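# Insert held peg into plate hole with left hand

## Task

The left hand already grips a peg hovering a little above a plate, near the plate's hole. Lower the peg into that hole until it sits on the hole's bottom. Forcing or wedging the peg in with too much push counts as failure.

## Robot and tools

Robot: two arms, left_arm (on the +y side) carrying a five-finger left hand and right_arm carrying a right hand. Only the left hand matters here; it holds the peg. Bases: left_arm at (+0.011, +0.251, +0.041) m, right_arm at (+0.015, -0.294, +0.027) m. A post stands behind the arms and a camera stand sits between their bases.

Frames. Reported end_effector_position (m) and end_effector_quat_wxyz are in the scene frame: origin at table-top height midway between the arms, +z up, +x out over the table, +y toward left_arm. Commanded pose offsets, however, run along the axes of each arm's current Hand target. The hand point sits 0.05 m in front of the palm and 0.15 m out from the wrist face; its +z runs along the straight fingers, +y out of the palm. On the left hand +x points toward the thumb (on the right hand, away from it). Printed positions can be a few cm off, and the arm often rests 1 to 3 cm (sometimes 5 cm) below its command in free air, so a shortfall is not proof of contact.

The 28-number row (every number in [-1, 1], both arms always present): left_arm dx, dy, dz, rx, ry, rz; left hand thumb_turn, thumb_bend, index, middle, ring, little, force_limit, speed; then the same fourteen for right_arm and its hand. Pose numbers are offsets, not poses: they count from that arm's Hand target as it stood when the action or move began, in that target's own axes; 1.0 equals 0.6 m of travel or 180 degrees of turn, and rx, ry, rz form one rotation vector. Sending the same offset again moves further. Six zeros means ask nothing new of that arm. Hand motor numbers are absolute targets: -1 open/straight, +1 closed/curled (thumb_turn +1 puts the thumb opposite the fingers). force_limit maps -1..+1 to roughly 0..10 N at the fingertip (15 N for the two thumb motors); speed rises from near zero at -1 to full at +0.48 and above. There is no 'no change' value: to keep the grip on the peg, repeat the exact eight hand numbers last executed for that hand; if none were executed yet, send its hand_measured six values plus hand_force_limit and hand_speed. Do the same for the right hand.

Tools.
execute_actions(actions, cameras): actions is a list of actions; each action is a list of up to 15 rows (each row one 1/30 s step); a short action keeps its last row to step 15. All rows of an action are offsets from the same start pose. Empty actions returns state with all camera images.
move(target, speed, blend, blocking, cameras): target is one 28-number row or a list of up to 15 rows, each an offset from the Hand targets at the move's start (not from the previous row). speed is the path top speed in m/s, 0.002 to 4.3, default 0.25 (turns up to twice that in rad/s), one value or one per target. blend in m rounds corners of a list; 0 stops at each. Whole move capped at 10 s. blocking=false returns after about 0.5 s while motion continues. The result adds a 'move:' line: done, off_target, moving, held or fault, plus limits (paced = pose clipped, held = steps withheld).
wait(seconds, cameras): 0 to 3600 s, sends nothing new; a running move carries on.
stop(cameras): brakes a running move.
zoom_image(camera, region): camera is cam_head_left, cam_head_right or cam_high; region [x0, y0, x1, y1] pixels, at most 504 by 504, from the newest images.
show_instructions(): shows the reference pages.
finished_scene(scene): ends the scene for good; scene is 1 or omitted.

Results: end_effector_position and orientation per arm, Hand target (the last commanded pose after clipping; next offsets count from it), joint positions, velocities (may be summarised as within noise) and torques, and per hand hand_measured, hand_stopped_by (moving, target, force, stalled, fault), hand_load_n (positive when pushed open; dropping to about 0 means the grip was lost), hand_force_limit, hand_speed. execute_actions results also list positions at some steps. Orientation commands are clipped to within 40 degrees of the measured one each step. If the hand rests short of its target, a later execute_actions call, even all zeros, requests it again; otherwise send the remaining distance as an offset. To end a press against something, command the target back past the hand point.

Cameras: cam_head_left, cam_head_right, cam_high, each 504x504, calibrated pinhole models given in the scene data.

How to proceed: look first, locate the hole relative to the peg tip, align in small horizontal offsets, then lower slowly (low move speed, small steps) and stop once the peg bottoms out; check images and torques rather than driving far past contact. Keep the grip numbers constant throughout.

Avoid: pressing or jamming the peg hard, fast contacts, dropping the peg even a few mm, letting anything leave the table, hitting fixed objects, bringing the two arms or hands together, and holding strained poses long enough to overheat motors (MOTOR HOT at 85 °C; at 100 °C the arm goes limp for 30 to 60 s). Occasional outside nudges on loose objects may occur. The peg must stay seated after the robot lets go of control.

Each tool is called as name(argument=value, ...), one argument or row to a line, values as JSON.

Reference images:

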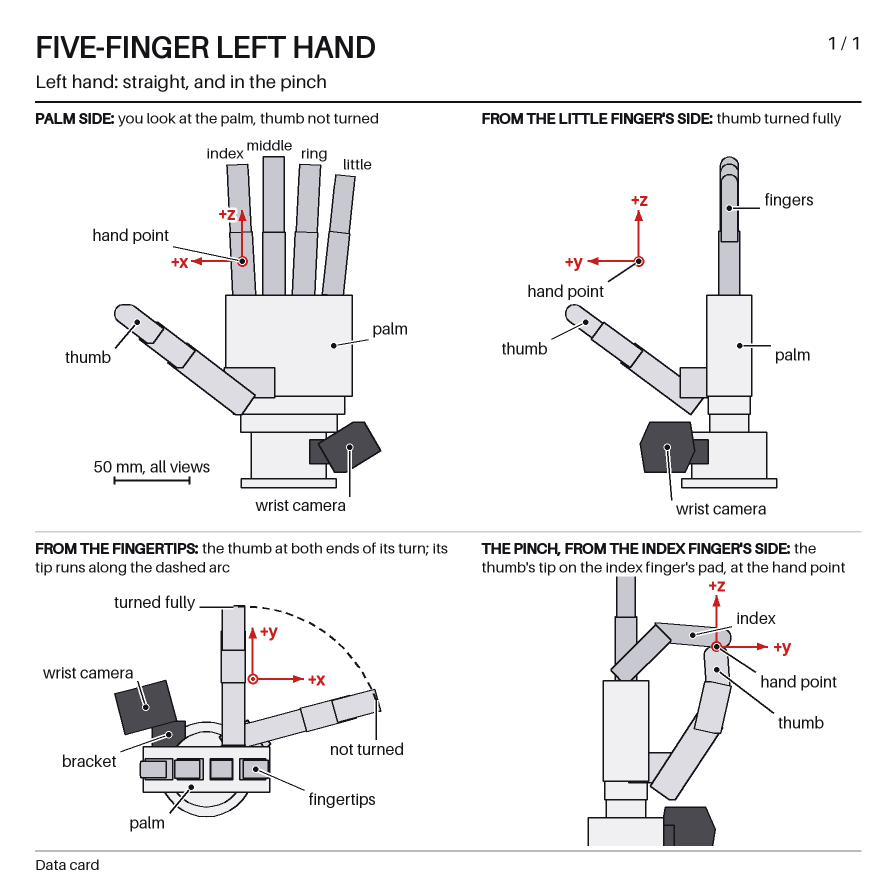

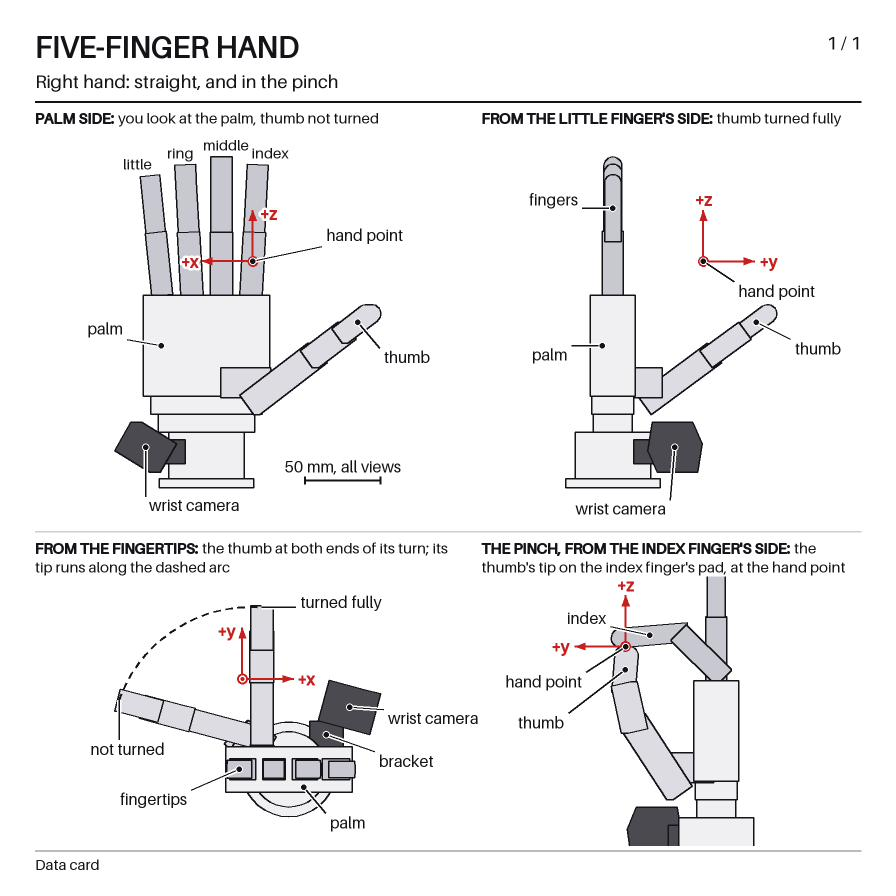

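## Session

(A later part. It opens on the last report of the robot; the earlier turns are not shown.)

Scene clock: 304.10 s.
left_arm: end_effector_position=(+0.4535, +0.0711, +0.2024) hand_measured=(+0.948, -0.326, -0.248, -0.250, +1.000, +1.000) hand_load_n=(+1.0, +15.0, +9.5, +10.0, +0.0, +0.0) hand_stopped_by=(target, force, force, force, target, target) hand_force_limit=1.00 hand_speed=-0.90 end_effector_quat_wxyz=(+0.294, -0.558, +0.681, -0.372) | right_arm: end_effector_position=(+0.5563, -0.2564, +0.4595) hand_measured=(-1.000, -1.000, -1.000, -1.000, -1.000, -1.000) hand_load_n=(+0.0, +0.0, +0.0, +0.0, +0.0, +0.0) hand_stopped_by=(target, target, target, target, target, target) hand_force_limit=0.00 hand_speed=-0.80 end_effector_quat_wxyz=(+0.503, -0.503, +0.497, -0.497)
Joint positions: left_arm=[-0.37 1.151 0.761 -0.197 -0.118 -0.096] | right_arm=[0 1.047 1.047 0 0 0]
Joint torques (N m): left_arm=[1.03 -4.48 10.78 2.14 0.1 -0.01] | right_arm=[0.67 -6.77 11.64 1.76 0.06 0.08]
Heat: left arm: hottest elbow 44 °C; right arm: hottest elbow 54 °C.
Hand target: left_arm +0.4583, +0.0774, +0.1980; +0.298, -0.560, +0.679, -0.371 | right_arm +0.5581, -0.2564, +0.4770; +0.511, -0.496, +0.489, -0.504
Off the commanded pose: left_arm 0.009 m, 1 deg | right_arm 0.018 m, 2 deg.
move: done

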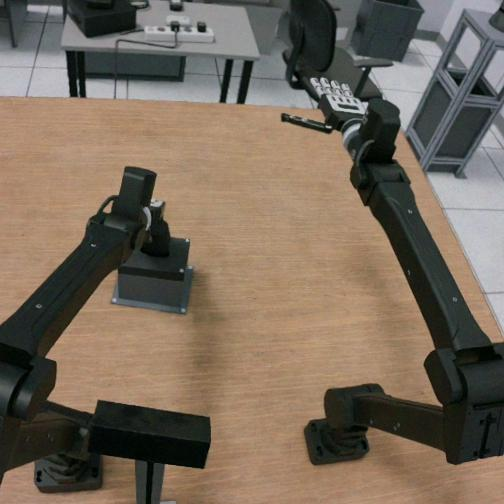

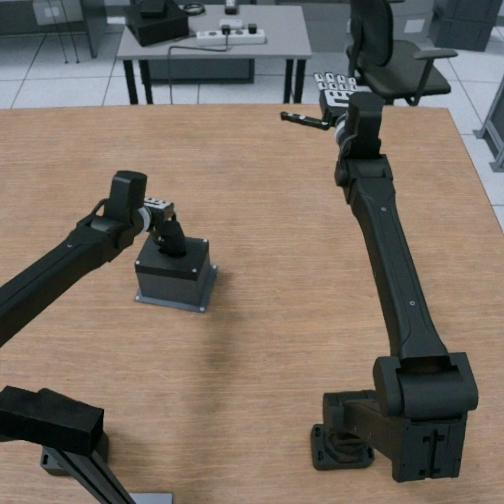

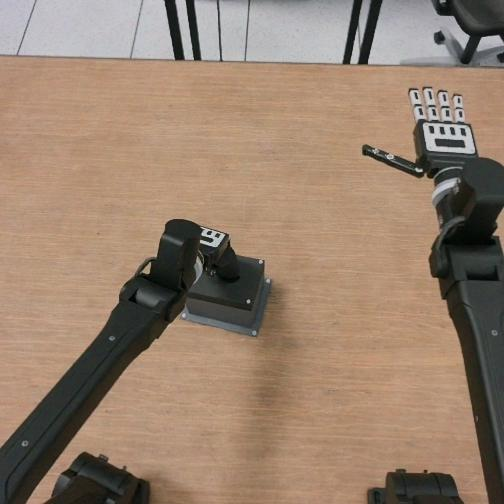

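move(
  target=[0.0028,-0.2022,-0.1321,0,0,0,0.948,-0.326,-0.246,-0.248,1,1,1,-0.9,0,0,0,0,0,0,-1,-1,-1,-1,-1,-1,0,-0.8],
  speed=0.12,
  cameras=["all"],
)

zoom_image(
  camera="cam_high",
  region=[190, 215, 250, 275],
)

zoom_image(
  camera="cam_head_right",
  region=[130, 175, 190, 235],
)

zoom_image(
  camera="cam_head_left",
  region=[120, 175, 180, 235],
)

Scene clock: 310.20 s.
left_arm: end_effector_position=(+0.4434, +0.0747, +0.3025) hand_measured=(+0.948, -0.326, -0.248, -0.250, +1.000, +1.000) hand_load_n=(+1.0, +15.5, +9.5, +9.5, +0.0, +0.0) hand_stopped_by=(target, force, force, force, target, target) hand_force_limit=1.00 hand_speed=-0.90 end_effector_quat_wxyz=(+0.278, -0.565, +0.695, -0.347) | right_arm: end_effector_position=(+0.5563, -0.2564, +0.4595) hand_measured=(-1.000, -1.000, -1.000, -1.000, -1.000, -1.000) hand_load_n=(-0.5, +0.0, +0.0, +0.0, +0.0, +0.5) hand_stopped_by=(target, target, target, target, target, target) hand_force_limit=0.00 hand_speed=-0.80 end_effector_quat_wxyz=(+0.503, -0.503, +0.497, -0.497)
Joint positions: left_arm=[-0.37 1.084 1.018 -0.588 -0.116 -0.095] | right_arm=[0 1.047 1.047 0 0 0]
Joint torques (N m): left_arm=[0.85 -5.95 17.63 1.22 -0.04 -0.01] | right_arm=[0.62 -6.71 11.62 1.8 0.05 0.07]
Heat: left arm: hottest elbow 44 °C; right arm: hottest elbow 54 °C.
Hand target: left_arm +0.4585, +0.0773, +0.3431; +0.298, -0.560, +0.678, -0.371 | right_arm +0.5581, -0.2564, +0.4770; +0.511, -0.496, +0.489, -0.504
Off the commanded pose: left_arm 0.043 m, 4 deg | right_arm 0.018 m, 2 deg.
move: off_target (left_arm)

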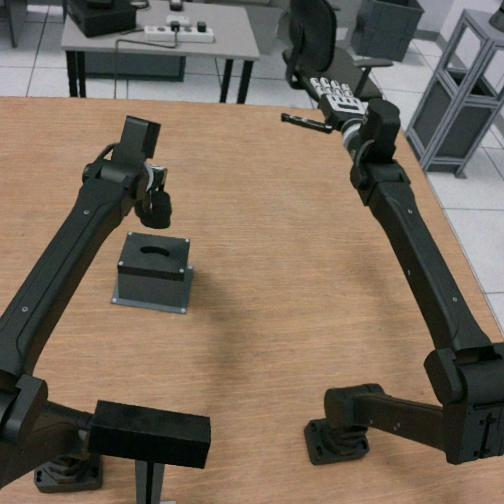

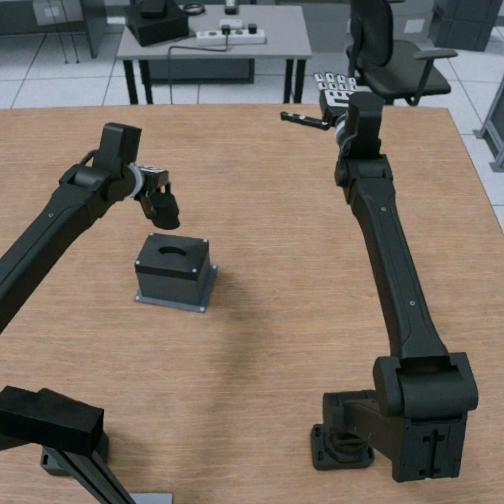

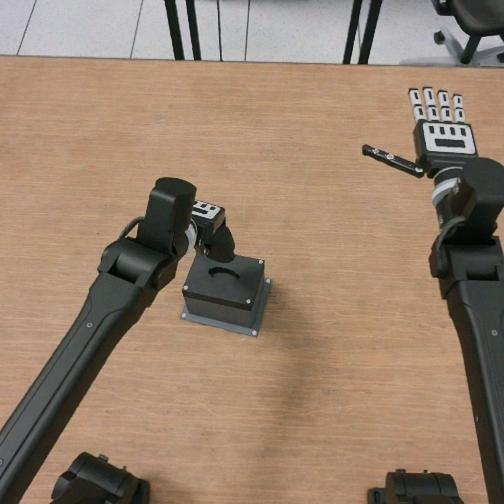

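Scaled by 8.400.

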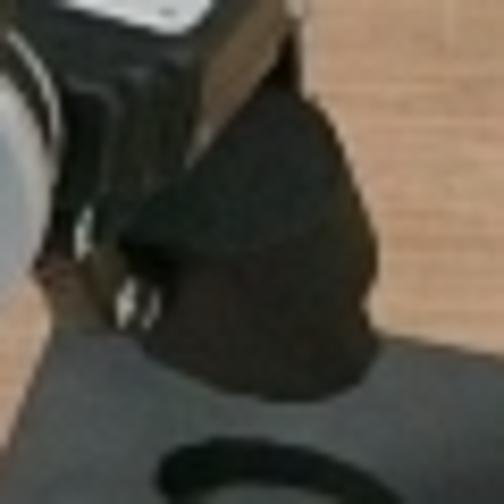

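Scaled by 8.400.

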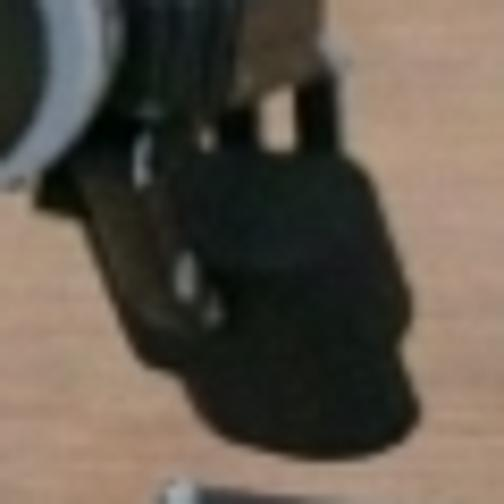

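Scaled by 8.400.

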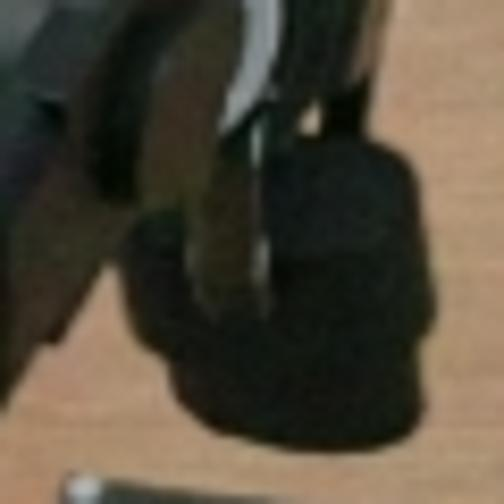

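move(
  target=[0.0157,0.0820,0.0575,-0.0086,-0.0239,0.0364,0.948,-0.326,-0.246,-0.248,1,1,1,-0.9,0,0,0,0,0,0,-1,-1,-1,-1,-1,-1,0,-0.8],
  speed=0.08,
  cameras=["all"],
)

zoom_image(
  camera="cam_high",
  region=[190, 225, 250, 285],
)

zoom_image(
  camera="cam_head_right",
  region=[130, 190, 190, 250],
)

zoom_image(
  camera="cam_head_left",
  region=[120, 190, 180, 250],
)

Scene clock: 331.33 s.
left_arm: end_effector_position=(+0.4542, +0.0748, +0.2726) hand_measured=(+0.948, -0.326, -0.248, -0.250, +1.000, +1.000) hand_load_n=(+1.0, +15.5, +9.5, +9.5, +0.0, +0.0) hand_stopped_by=(target, force, force, force, target, target) hand_force_limit=1.00 hand_speed=-0.90 end_effector_quat_wxyz=(+0.328, -0.548, +0.705, -0.309) | right_arm: end_effector_position=(+0.5563, -0.2564, +0.4595) hand_measured=(-1.000, -1.000, -1.000, -1.000, -1.000, -1.000) hand_load_n=(-0.5, +0.0, +0.0, +0.0, +0.0, +0.0) hand_stopped_by=(target, target, target, target, target, target) hand_force_limit=0.00 hand_speed=-0.80 end_effector_quat_wxyz=(+0.503, -0.503, +0.497, -0.497)
Joint positions: left_arm=[-0.426 1.13 0.977 -0.509 -0.255 -0.04] | right_arm=[0 1.047 1.047 0 0 0]
Joint torques (N m): left_arm=[-1.55 -5.71 12.52 2.35 -0.26 0] | right_arm=[0.67 -6.95 11.64 1.78 0.07 0.08]
Heat: left arm: hottest elbow 46 °C; right arm: hottest elbow 55 °C.
Hand target: left_arm +0.4584, +0.0671, +0.2831; +0.336, -0.538, +0.703, -0.323 | right_arm +0.5581, -0.2564, +0.4770; +0.511, -0.496, +0.489, -0.504
Off the commanded pose: left_arm 0.014 m, 2 deg | right_arm 0.018 m, 2 deg.
move: off_target (left_arm)

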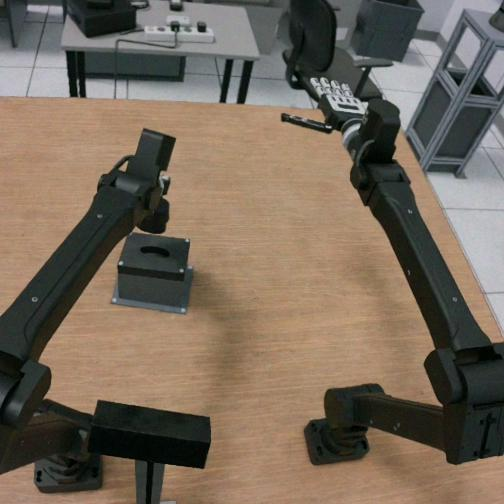

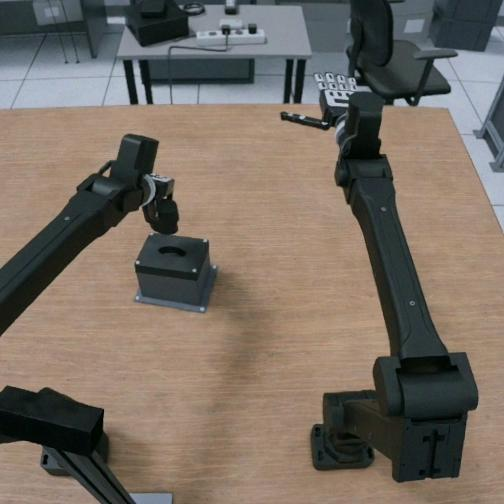

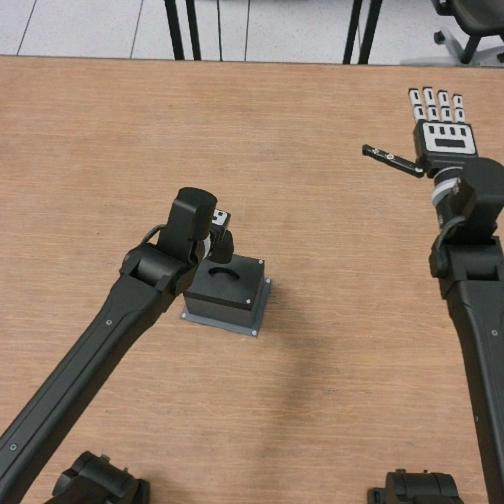

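Scaled by 8.400.

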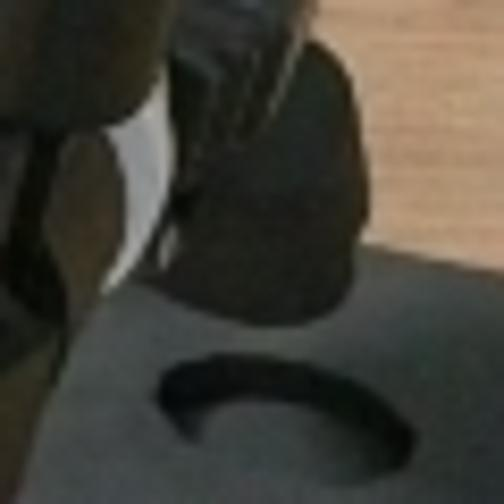

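Scaled by 8.400.

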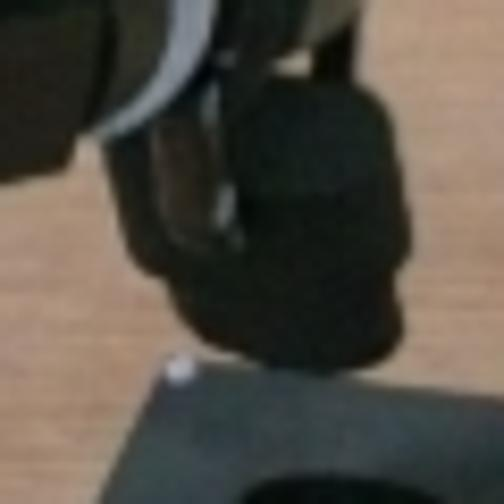

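Scaled by 8.400.

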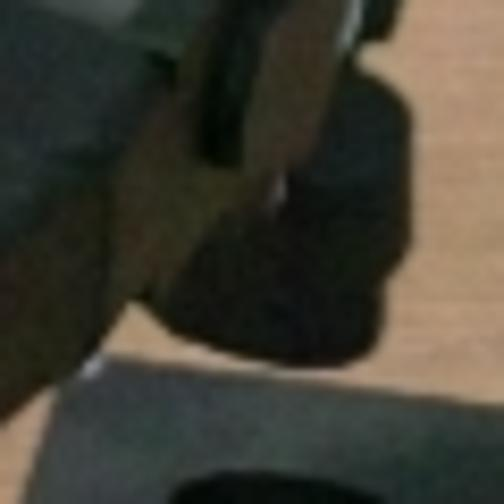

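move(
  target=[0.0303,0.0493,0.0315,-0.0209,-0.0272,-0.0189,0.948,-0.326,-0.246,-0.248,1,1,1,-0.9,0,0,0,0,0,0,-1,-1,-1,-1,-1,-1,0,-0.8],
  speed=0.06,
  cameras=["all"],
)

zoom_image(
  camera="cam_high",
  region=[190, 240, 250, 300],
)

zoom_image(
  camera="cam_head_right",
  region=[140, 205, 200, 265],
)

zoom_image(
  camera="cam_head_left",
  region=[125, 205, 185, 265],
)

Scene clock: 369.63 s.
left_arm: end_effector_position=(+0.4521, +0.0626, +0.2399) hand_measured=(+0.948, -0.326, -0.248, -0.250, +1.000, +1.000) hand_load_n=(+1.5, +15.5, +9.5, +10.0, +0.0, +0.0) hand_stopped_by=(target, force, force, force, target, target) hand_force_limit=1.00 hand_speed=-0.90 end_effector_quat_wxyz=(+0.336, -0.584, +0.686, -0.274) | right_arm: end_effector_position=(+0.5563, -0.2564, +0.4595) hand_measured=(-1.000, -1.000, -1.000, -1.000, -1.000, -1.000) hand_load_n=(-0.5, +0.0, +0.0, +0.0, -0.5, +0.0) hand_stopped_by=(target, target, target, target, target, target) hand_force_limit=0.00 hand_speed=-0.80 end_effector_quat_wxyz=(+0.503, -0.503, +0.497, -0.497)
Joint positions: left_arm=[-0.492 1.191 0.96 -0.509 -0.385 -0.147] | right_arm=[0 1.047 1.047 0 0 0]
Joint torques (N m): left_arm=[-1.67 -6.07 11.97 1.84 -0.38 -0.2] | right_arm=[0.67 -6.77 11.6 1.83 0.05 0.07]
Heat: left arm: hottest elbow 47 °C; right arm: hottest elbow 56 °C.
Hand target: left_arm +0.4543, +0.0538, +0.2459; +0.338, -0.582, +0.682, -0.286 | right_arm +0.5581, -0.2564, +0.4770; +0.511, -0.496, +0.489, -0.504
Off the commanded pose: left_arm 0.011 m, 2 deg | right_arm 0.018 m, 2 deg.
move: off_target (left_arm)

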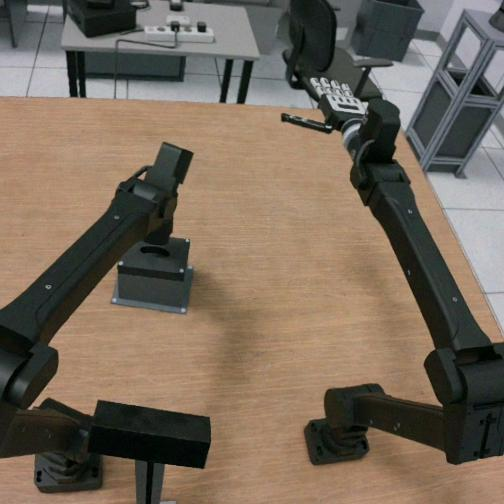

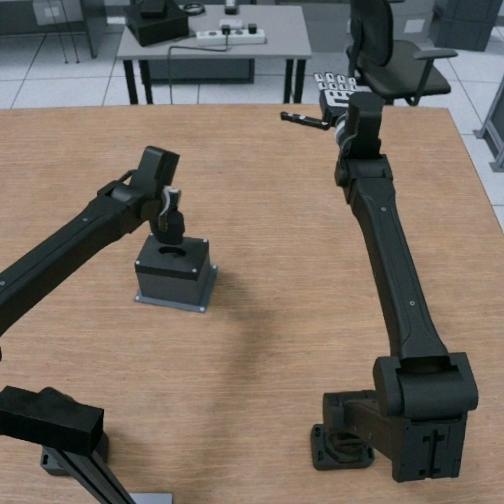

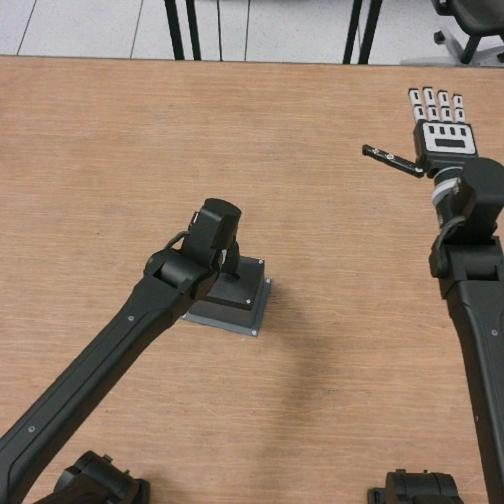

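Scaled by 8.400.

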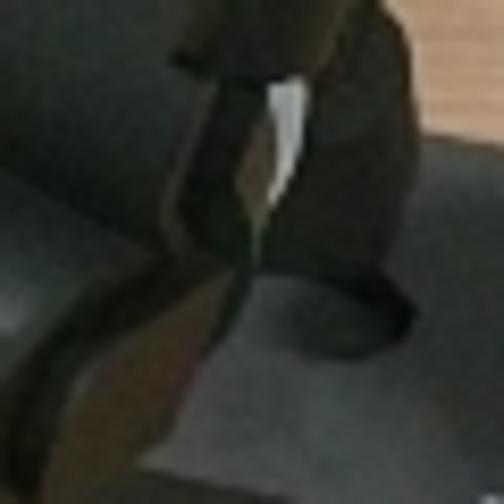

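Scaled by 8.400.

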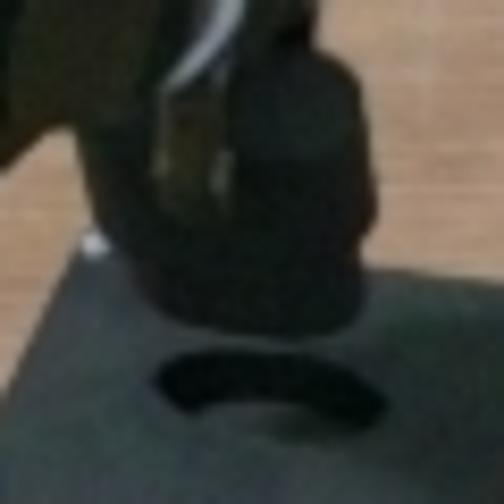

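Scaled by 8.400.

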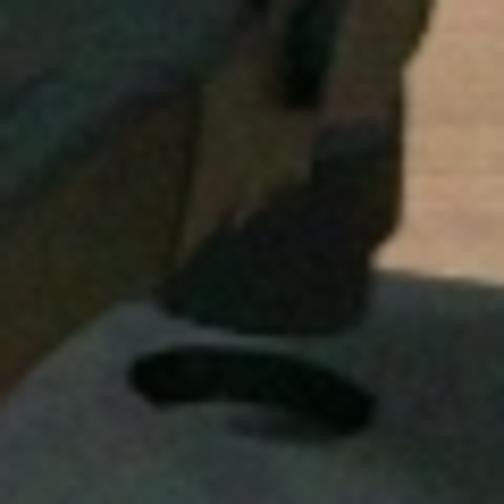

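move(
  target=[0.0070,0.0431,0.0334,0,0,0,0.948,-0.326,-0.246,-0.248,1,1,1,-0.9,0,0,0,0,0,0,-1,-1,-1,-1,-1,-1,0,-0.8],
  speed=0.05,
  cameras=["all"],
)

zoom_image(
  camera="cam_high",
  region=[205, 257, 245, 297],
)

zoom_image(
  camera="cam_head_right",
  region=[150, 230, 190, 270],
)

zoom_image(
  camera="cam_head_left",
  region=[135, 230, 175, 270],
)

Scene clock: 378.27 s.
left_arm: end_effector_position=(+0.4503, +0.0635, +0.2060) hand_measured=(+0.948, -0.326, -0.248, -0.250, +1.000, +1.000) hand_load_n=(+1.0, +15.5, +9.0, +9.5, +0.0, +0.5) hand_stopped_by=(target, force, force, force, target, target) hand_force_limit=1.00 hand_speed=-0.90 end_effector_quat_wxyz=(+0.335, -0.585, +0.688, -0.271) | right_arm: end_effector_position=(+0.5563, -0.2564, +0.4595) hand_measured=(-1.000, -1.000, -1.000, -1.000, -1.000, -1.000) hand_load_n=(-0.5, +0.0, +0.0, -0.5, -0.5, +0.0) hand_stopped_by=(target, target, target, target, target, target) hand_force_limit=0.00 hand_speed=-0.80 end_effector_quat_wxyz=(+0.503, -0.503, +0.497, -0.497)
Joint positions: left_arm=[-0.492 1.215 0.891 -0.422 -0.385 -0.148] | right_arm=[0 1.047 1.047 0 0 0]
Joint torques (N m): left_arm=[-1.79 -6.07 11.77 2.13 -0.38 -0.2] | right_arm=[0.5 -6.89 11.6 1.81 0.06 0.07]
Heat: left arm: hottest elbow 46 °C; right arm: hottest elbow 56 °C.
Hand target: left_arm +0.4544, +0.0539, +0.2131; +0.338, -0.582, +0.682, -0.286 | right_arm +0.5581, -0.2564, +0.4770; +0.511, -0.496, +0.489, -0.504
Off the commanded pose: left_arm 0.013 m, 2 deg | right_arm 0.018 m, 2 deg.
move: off_target (left_arm)

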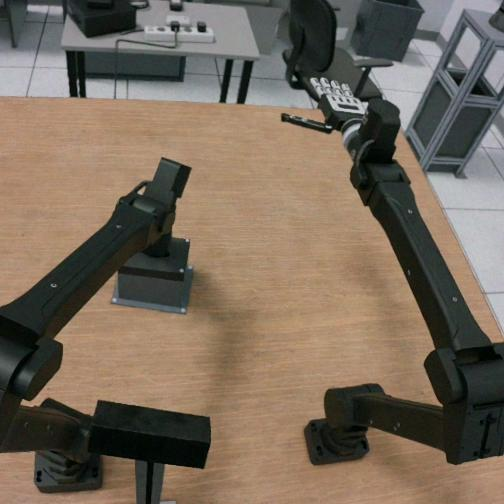

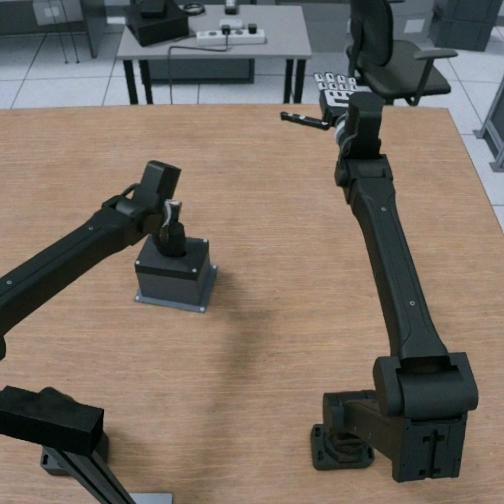

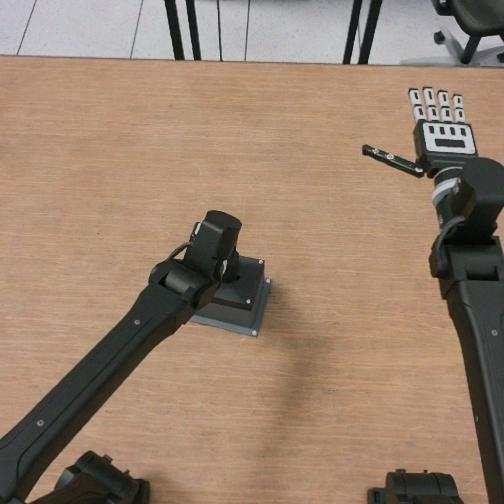

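Scaled by 12.600.

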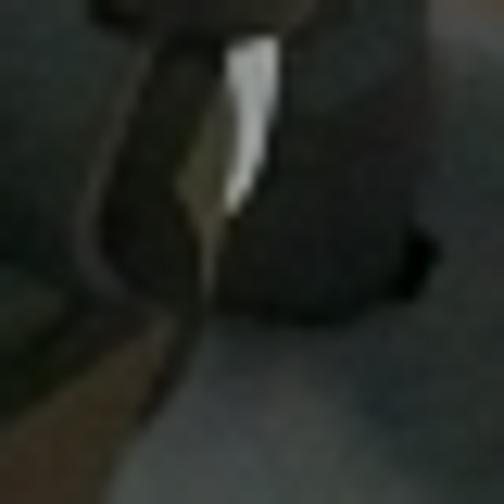

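Scaled by 12.600.

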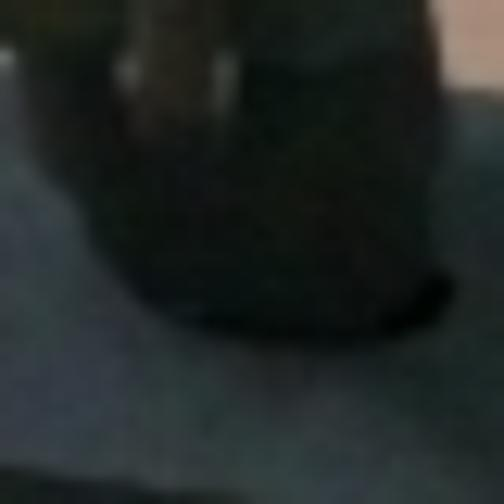

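Scaled by 12.600.

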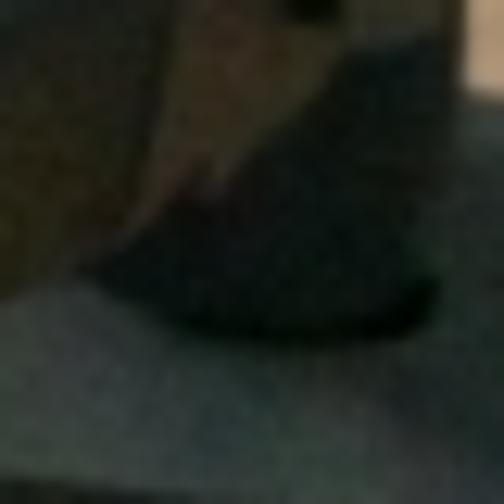

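move(
  target=[0.0065,0.0140,0.0135,0,0,0,0.948,-0.326,-0.246,-0.248,1,1,1,-0.9,0,0,0,0,0,0,-1,-1,-1,-1,-1,-1,0,-0.8],
  speed=0.03,
  cameras=["all"],
)

zoom_image(
  camera="cam_high",
  region=[205, 257, 245, 297],
)

zoom_image(
  camera="cam_head_right",
  region=[150, 230, 190, 270],
)

zoom_image(
  camera="cam_head_left",
  region=[135, 230, 175, 270],
)

Scene clock: 383.80 s.
left_arm: end_effector_position=(+0.4532, +0.0609, +0.1983) hand_measured=(+0.948, -0.326, -0.248, -0.250, +1.000, +1.000) hand_load_n=(+1.0, +15.0, +9.5, +10.0, +0.0, +0.0) hand_stopped_by=(target, force, force, force, target, target) hand_force_limit=1.00 hand_speed=-0.90 end_effector_quat_wxyz=(+0.337, -0.585, +0.685, -0.274) | right_arm: end_effector_position=(+0.5563, -0.2564, +0.4595) hand_measured=(-1.000, -1.000, -1.000, -1.000, -1.000, -1.000) hand_load_n=(-0.5, +0.0, +0.0, +0.0, +0.0, +0.0) hand_stopped_by=(target, target, target, target, target, target) hand_force_limit=0.00 hand_speed=-0.80 end_effector_quat_wxyz=(+0.503, -0.503, +0.497, -0.497)
Joint positions: left_arm=[-0.496 1.229 0.877 -0.386 -0.39 -0.151] | right_arm=[0 1.047 1.047 0 0 0]
Joint torques (N m): left_arm=[-1.79 -5.89 11.25 2.13 -0.34 -0.19] | right_arm=[0.67 -6.83 11.63 1.78 0.06 0.06]
Heat: left arm: hottest elbow 46 °C; right arm: hottest elbow 56 °C.
Hand target: left_arm +0.4554, +0.0513, +0.2011; +0.338, -0.582, +0.682, -0.286 | right_arm +0.5581, -0.2564, +0.4770; +0.511, -0.496, +0.489, -0.504
Off the commanded pose: left_arm 0.010 m, 1 deg | right_arm 0.018 m, 2 deg.
move: done

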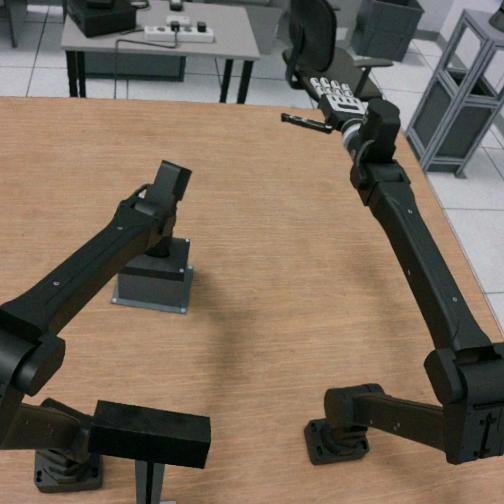

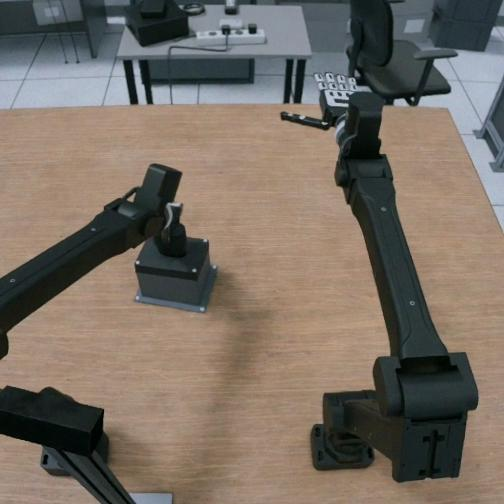

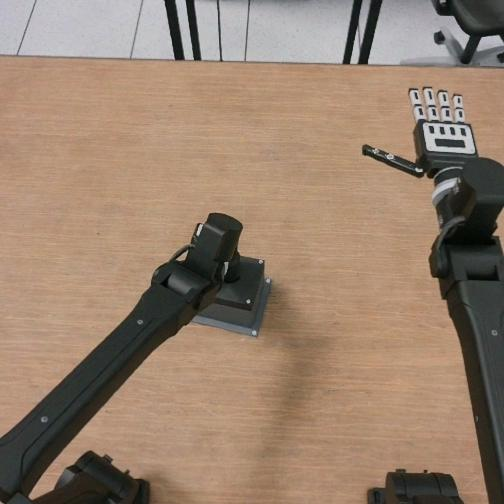

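Scaled by 12.600.

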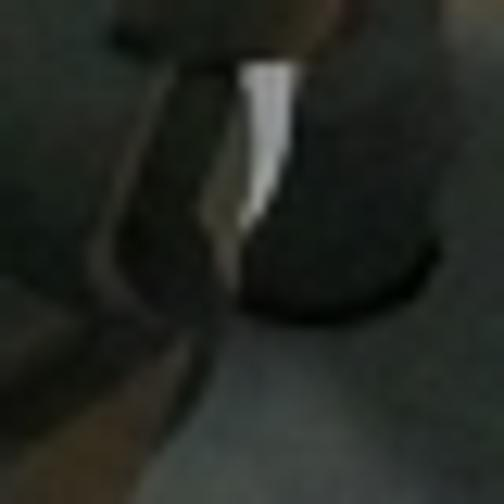

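Scaled by 12.600.

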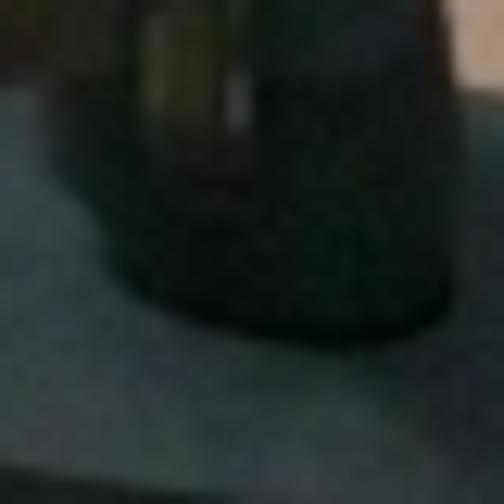

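Scaled by 12.600.

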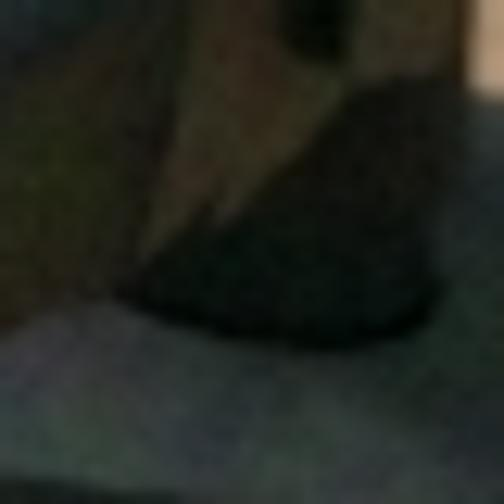

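move(
  target=[0.0001,0.0107,0.0081,0,0,0,0.948,-0.326,-0.246,-0.248,1,1,1,-0.9,0,0,0,0,0,0,-1,-1,-1,-1,-1,-1,0,-0.8],
  speed=0.03,
  cameras=["all"],
)

zoom_image(
  camera="cam_high",
  region=[205, 257, 245, 297],
)

zoom_image(
  camera="cam_head_right",
  region=[150, 230, 190, 270],
)

zoom_image(
  camera="cam_head_left",
  region=[135, 230, 175, 270],
)

Scene clock: 387.33 s.
left_arm: end_effector_position=(+0.4557, +0.0596, +0.1978) hand_measured=(+0.948, -0.326, -0.248, -0.250, +1.000, +1.000) hand_load_n=(+0.5, +15.0, +9.5, +10.0, +0.0, +0.0) hand_stopped_by=(target, force, force, force, target, target) hand_force_limit=1.00 hand_speed=-0.90 end_effector_quat_wxyz=(+0.340, -0.584, +0.681, -0.282) | right_arm: end_effector_position=(+0.5563, -0.2564, +0.4595) hand_measured=(-1.000, -1.000, -1.000, -1.000, -1.000, -1.000) hand_load_n=(-0.5, +0.0, +0.0, +0.0, +0.0, +0.0) hand_stopped_by=(target, target, target, target, target, target) hand_force_limit=0.00 hand_speed=-0.80 end_effector_quat_wxyz=(+0.503, -0.503, +0.497, -0.497)
Joint positions: left_arm=[-0.496 1.23 0.868 -0.357 -0.39 -0.151] | right_arm=[0 1.047 1.047 0 0 0]
Joint torques (N m): left_arm=[-1.61 -5.42 10.56 2 -0.27 -0.18] | right_arm=[0.56 -6.77 11.6 1.8 0.06 0.07]
Heat: left arm: hottest elbow 46 °C; right arm: hottest elbow 56 °C.
Hand target: left_arm +0.4554, +0.0523, +0.1932; +0.338, -0.582, +0.682, -0.286 | right_arm +0.5581, -0.2564, +0.4770; +0.511, -0.496, +0.489, -0.504
Off the commanded pose: left_arm 0.009 m, 1 deg | right_arm 0.018 m, 2 deg.
move: done

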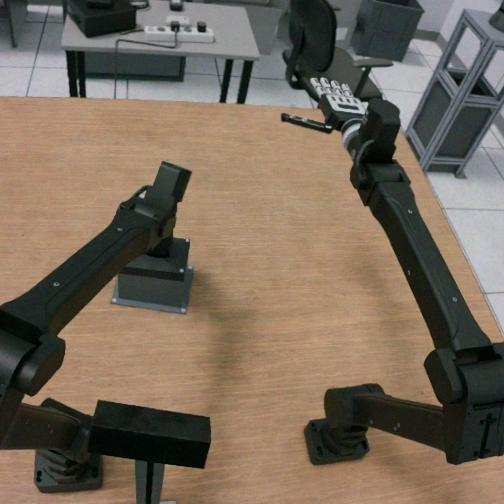

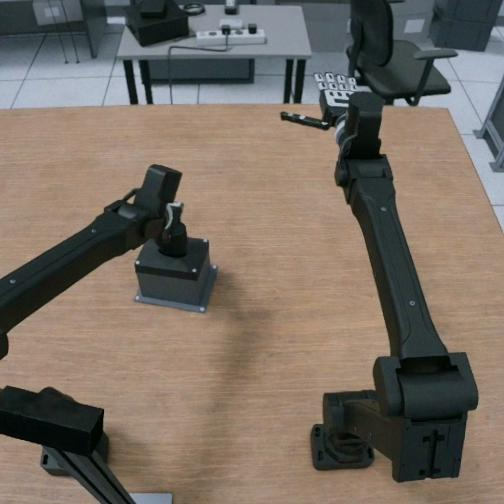

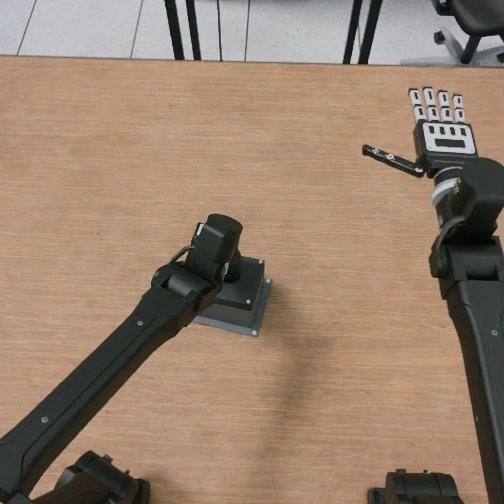

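Scaled by 12.600.

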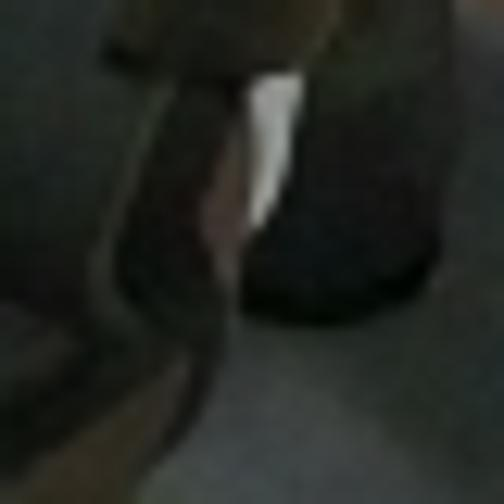

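Scaled by 12.600.

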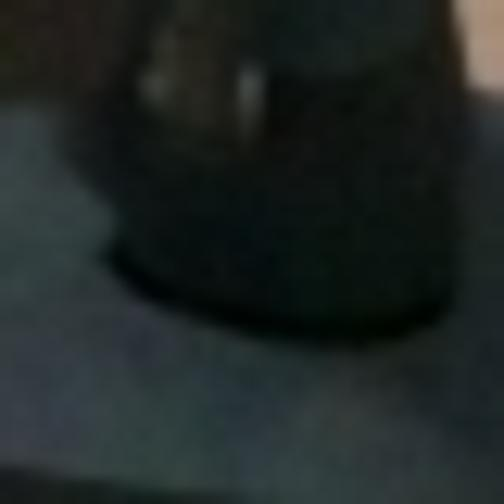

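Scaled by 12.600.

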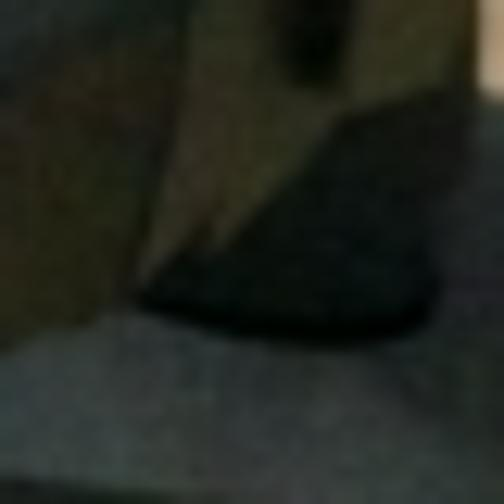

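move(
  target=[0.0006,0.0040,-0.0053,0,0,0,0.948,-0.326,-0.246,-0.248,1,1,1,-0.9,0,0,0,0,0,0,-1,-1,-1,-1,-1,-1,0,-0.8],
  speed=0.02,
)

Scene clock: 391.33 s.
left_arm: end_effector_position=(+0.4553, +0.0593, +0.1973) hand_measured=(+0.948, -0.326, -0.248, -0.250, +1.000, +1.000) hand_load_n=(+0.5, +14.5, +9.5, +10.0, +0.0, +0.0) hand_stopped_by=(target, force, force, force, target, target) hand_force_limit=1.00 hand_speed=-0.90 end_effector_quat_wxyz=(+0.341, -0.584, +0.681, -0.281) | right_arm: end_effector_position=(+0.5563, -0.2564, +0.4595) hand_measured=(-1.000, -1.000, -1.000, -1.000, -1.000, -1.000) hand_load_n=(-0.5, +0.0, +0.0, +0.0, +0.0, +0.0) hand_stopped_by=(target, target, target, target, target, target) hand_force_limit=0.00 hand_speed=-0.80 end_effector_quat_wxyz=(+0.503, -0.503, +0.497, -0.497)
Joint positions: left_arm=[-0.498 1.23 0.866 -0.356 -0.393 -0.151] | right_arm=[0 1.047 1.047 0 0 0]
Joint torques (N m): left_arm=[-1.73 -6.07 10 1.81 -0.26 -0.21] | right_arm=[0.62 -6.77 11.63 1.8 0.06 0.08]
Heat: left arm: hottest elbow 45 °C; right arm: hottest elbow 56 °C.
Hand target: left_arm +0.4514, +0.0524, +0.1931; +0.338, -0.582, +0.682, -0.286 | right_arm +0.5581, -0.2564, +0.4770; +0.511, -0.496, +0.489, -0.504
Off the commanded pose: left_arm 0.009 m, 1 deg | right_arm 0.018 m, 2 deg.
move: done

move(
  target=[-0.0028,0.0035,-0.0040,0,0,0,0.948,-0.326,-0.246,-0.248,1,1,1,-0.9,0,0,0,0,0,0,-1,-1,-1,-1,-1,-1,0,-0.8],
  speed=0.02,
  cameras=["all"],
)

zoom_image(
  camera="cam_high",
  region=[205, 257, 245, 297],
)

zoom_image(
  camera="cam_head_right",
  region=[150, 230, 190, 270],
)

zoom_image(
  camera="cam_head_left",
  region=[135, 230, 175, 270],
)

Scene clock: 393.87 s.
left_arm: end_effector_position=(+0.4543, +0.0599, +0.1974) hand_measured=(+0.948, -0.326, -0.248, -0.250, +1.000, +1.000) hand_load_n=(+1.0, +15.0, +9.5, +10.0, +0.0, +0.0) hand_stopped_by=(target, force, force, force, target, target) hand_force_limit=1.00 hand_speed=-0.90 end_effector_quat_wxyz=(+0.342, -0.584, +0.680, -0.283) | right_arm: end_effector_position=(+0.5563, -0.2564, +0.4595) hand_measured=(-1.000, -1.000, -1.000, -1.000, -1.000, -1.000) hand_load_n=(-0.5, +0.0, +0.0, +0.0, +0.0, +0.0) hand_stopped_by=(target, target, target, target, target, target) hand_force_limit=0.00 hand_speed=-0.80 end_effector_quat_wxyz=(+0.503, -0.503, +0.497, -0.497)
Joint positions: left_arm=[-0.498 1.224 0.86 -0.35 -0.394 -0.152] | right_arm=[0 1.047 1.047 0 0 0]
Joint torques (N m): left_arm=[-1.79 -6.24 9.87 1.54 -0.24 -0.2] | right_arm=[0.67 -6.89 11.66 1.8 0.06 0.08]
Heat: left arm: hottest elbow 45 °C; right arm: hottest elbow 56 °C.
Hand target: left_arm +0.4484, +0.0544, +0.1931; +0.338, -0.582, +0.682, -0.286 | right_arm +0.5581, -0.2564, +0.4770; +0.511, -0.496, +0.489, -0.504
Off the commanded pose: left_arm 0.009 m, 1 deg | right_arm 0.018 m, 2 deg.
move: done

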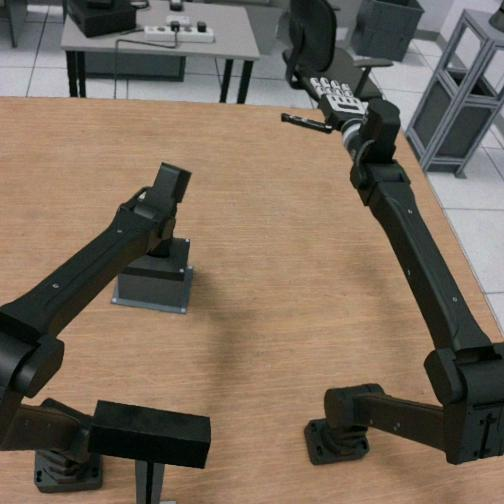

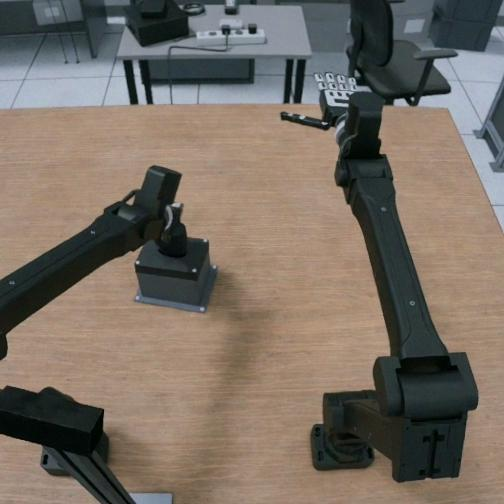

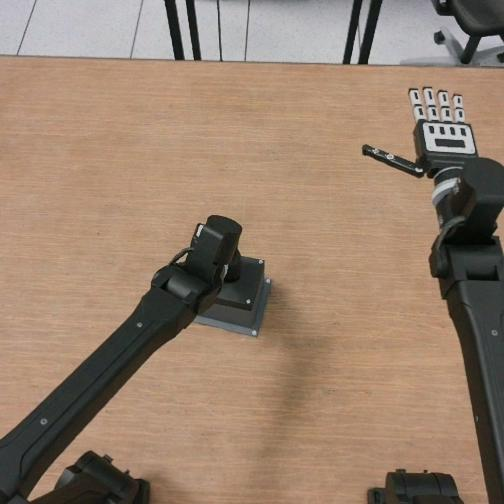

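Scaled by 12.600.

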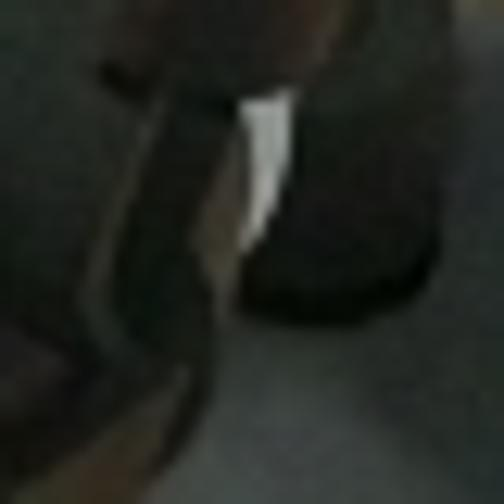

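Scaled by 12.600.

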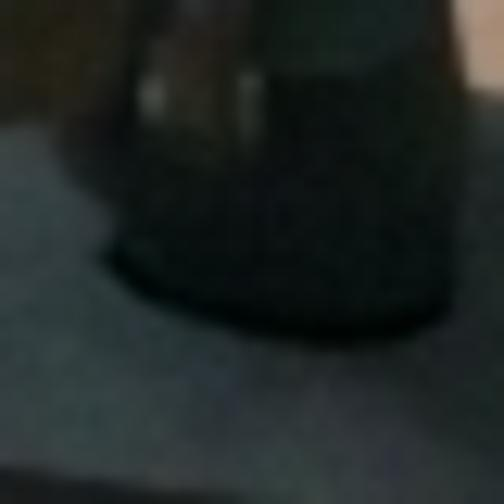

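Scaled by 12.600.

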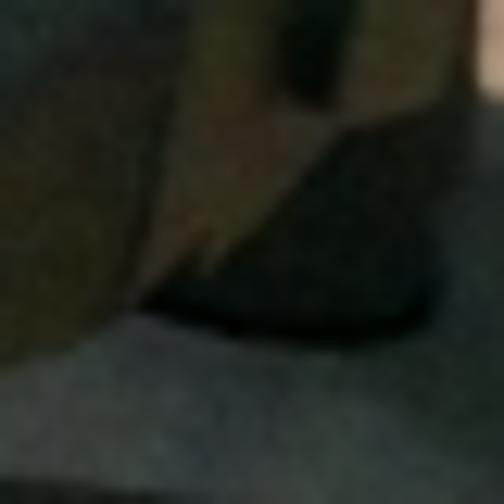

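zoom_image(
  camera="cam_head_right",
  region=[140, 205, 200, 265],
)

zoom_image(
  camera="cam_head_left",
  region=[125, 205, 185, 265],
)

Scaled by 8.400.

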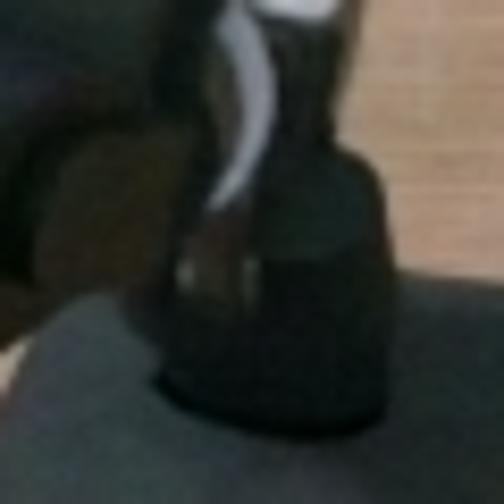

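Scaled by 8.400.

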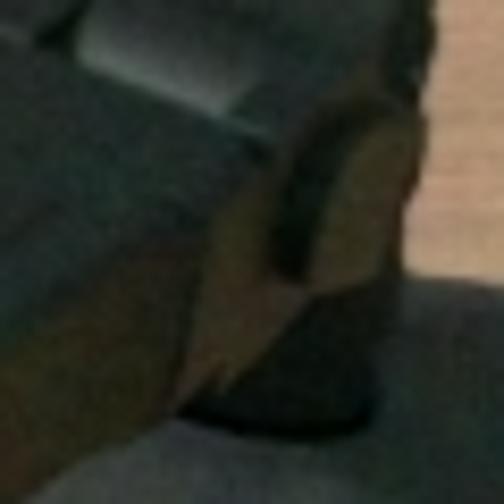

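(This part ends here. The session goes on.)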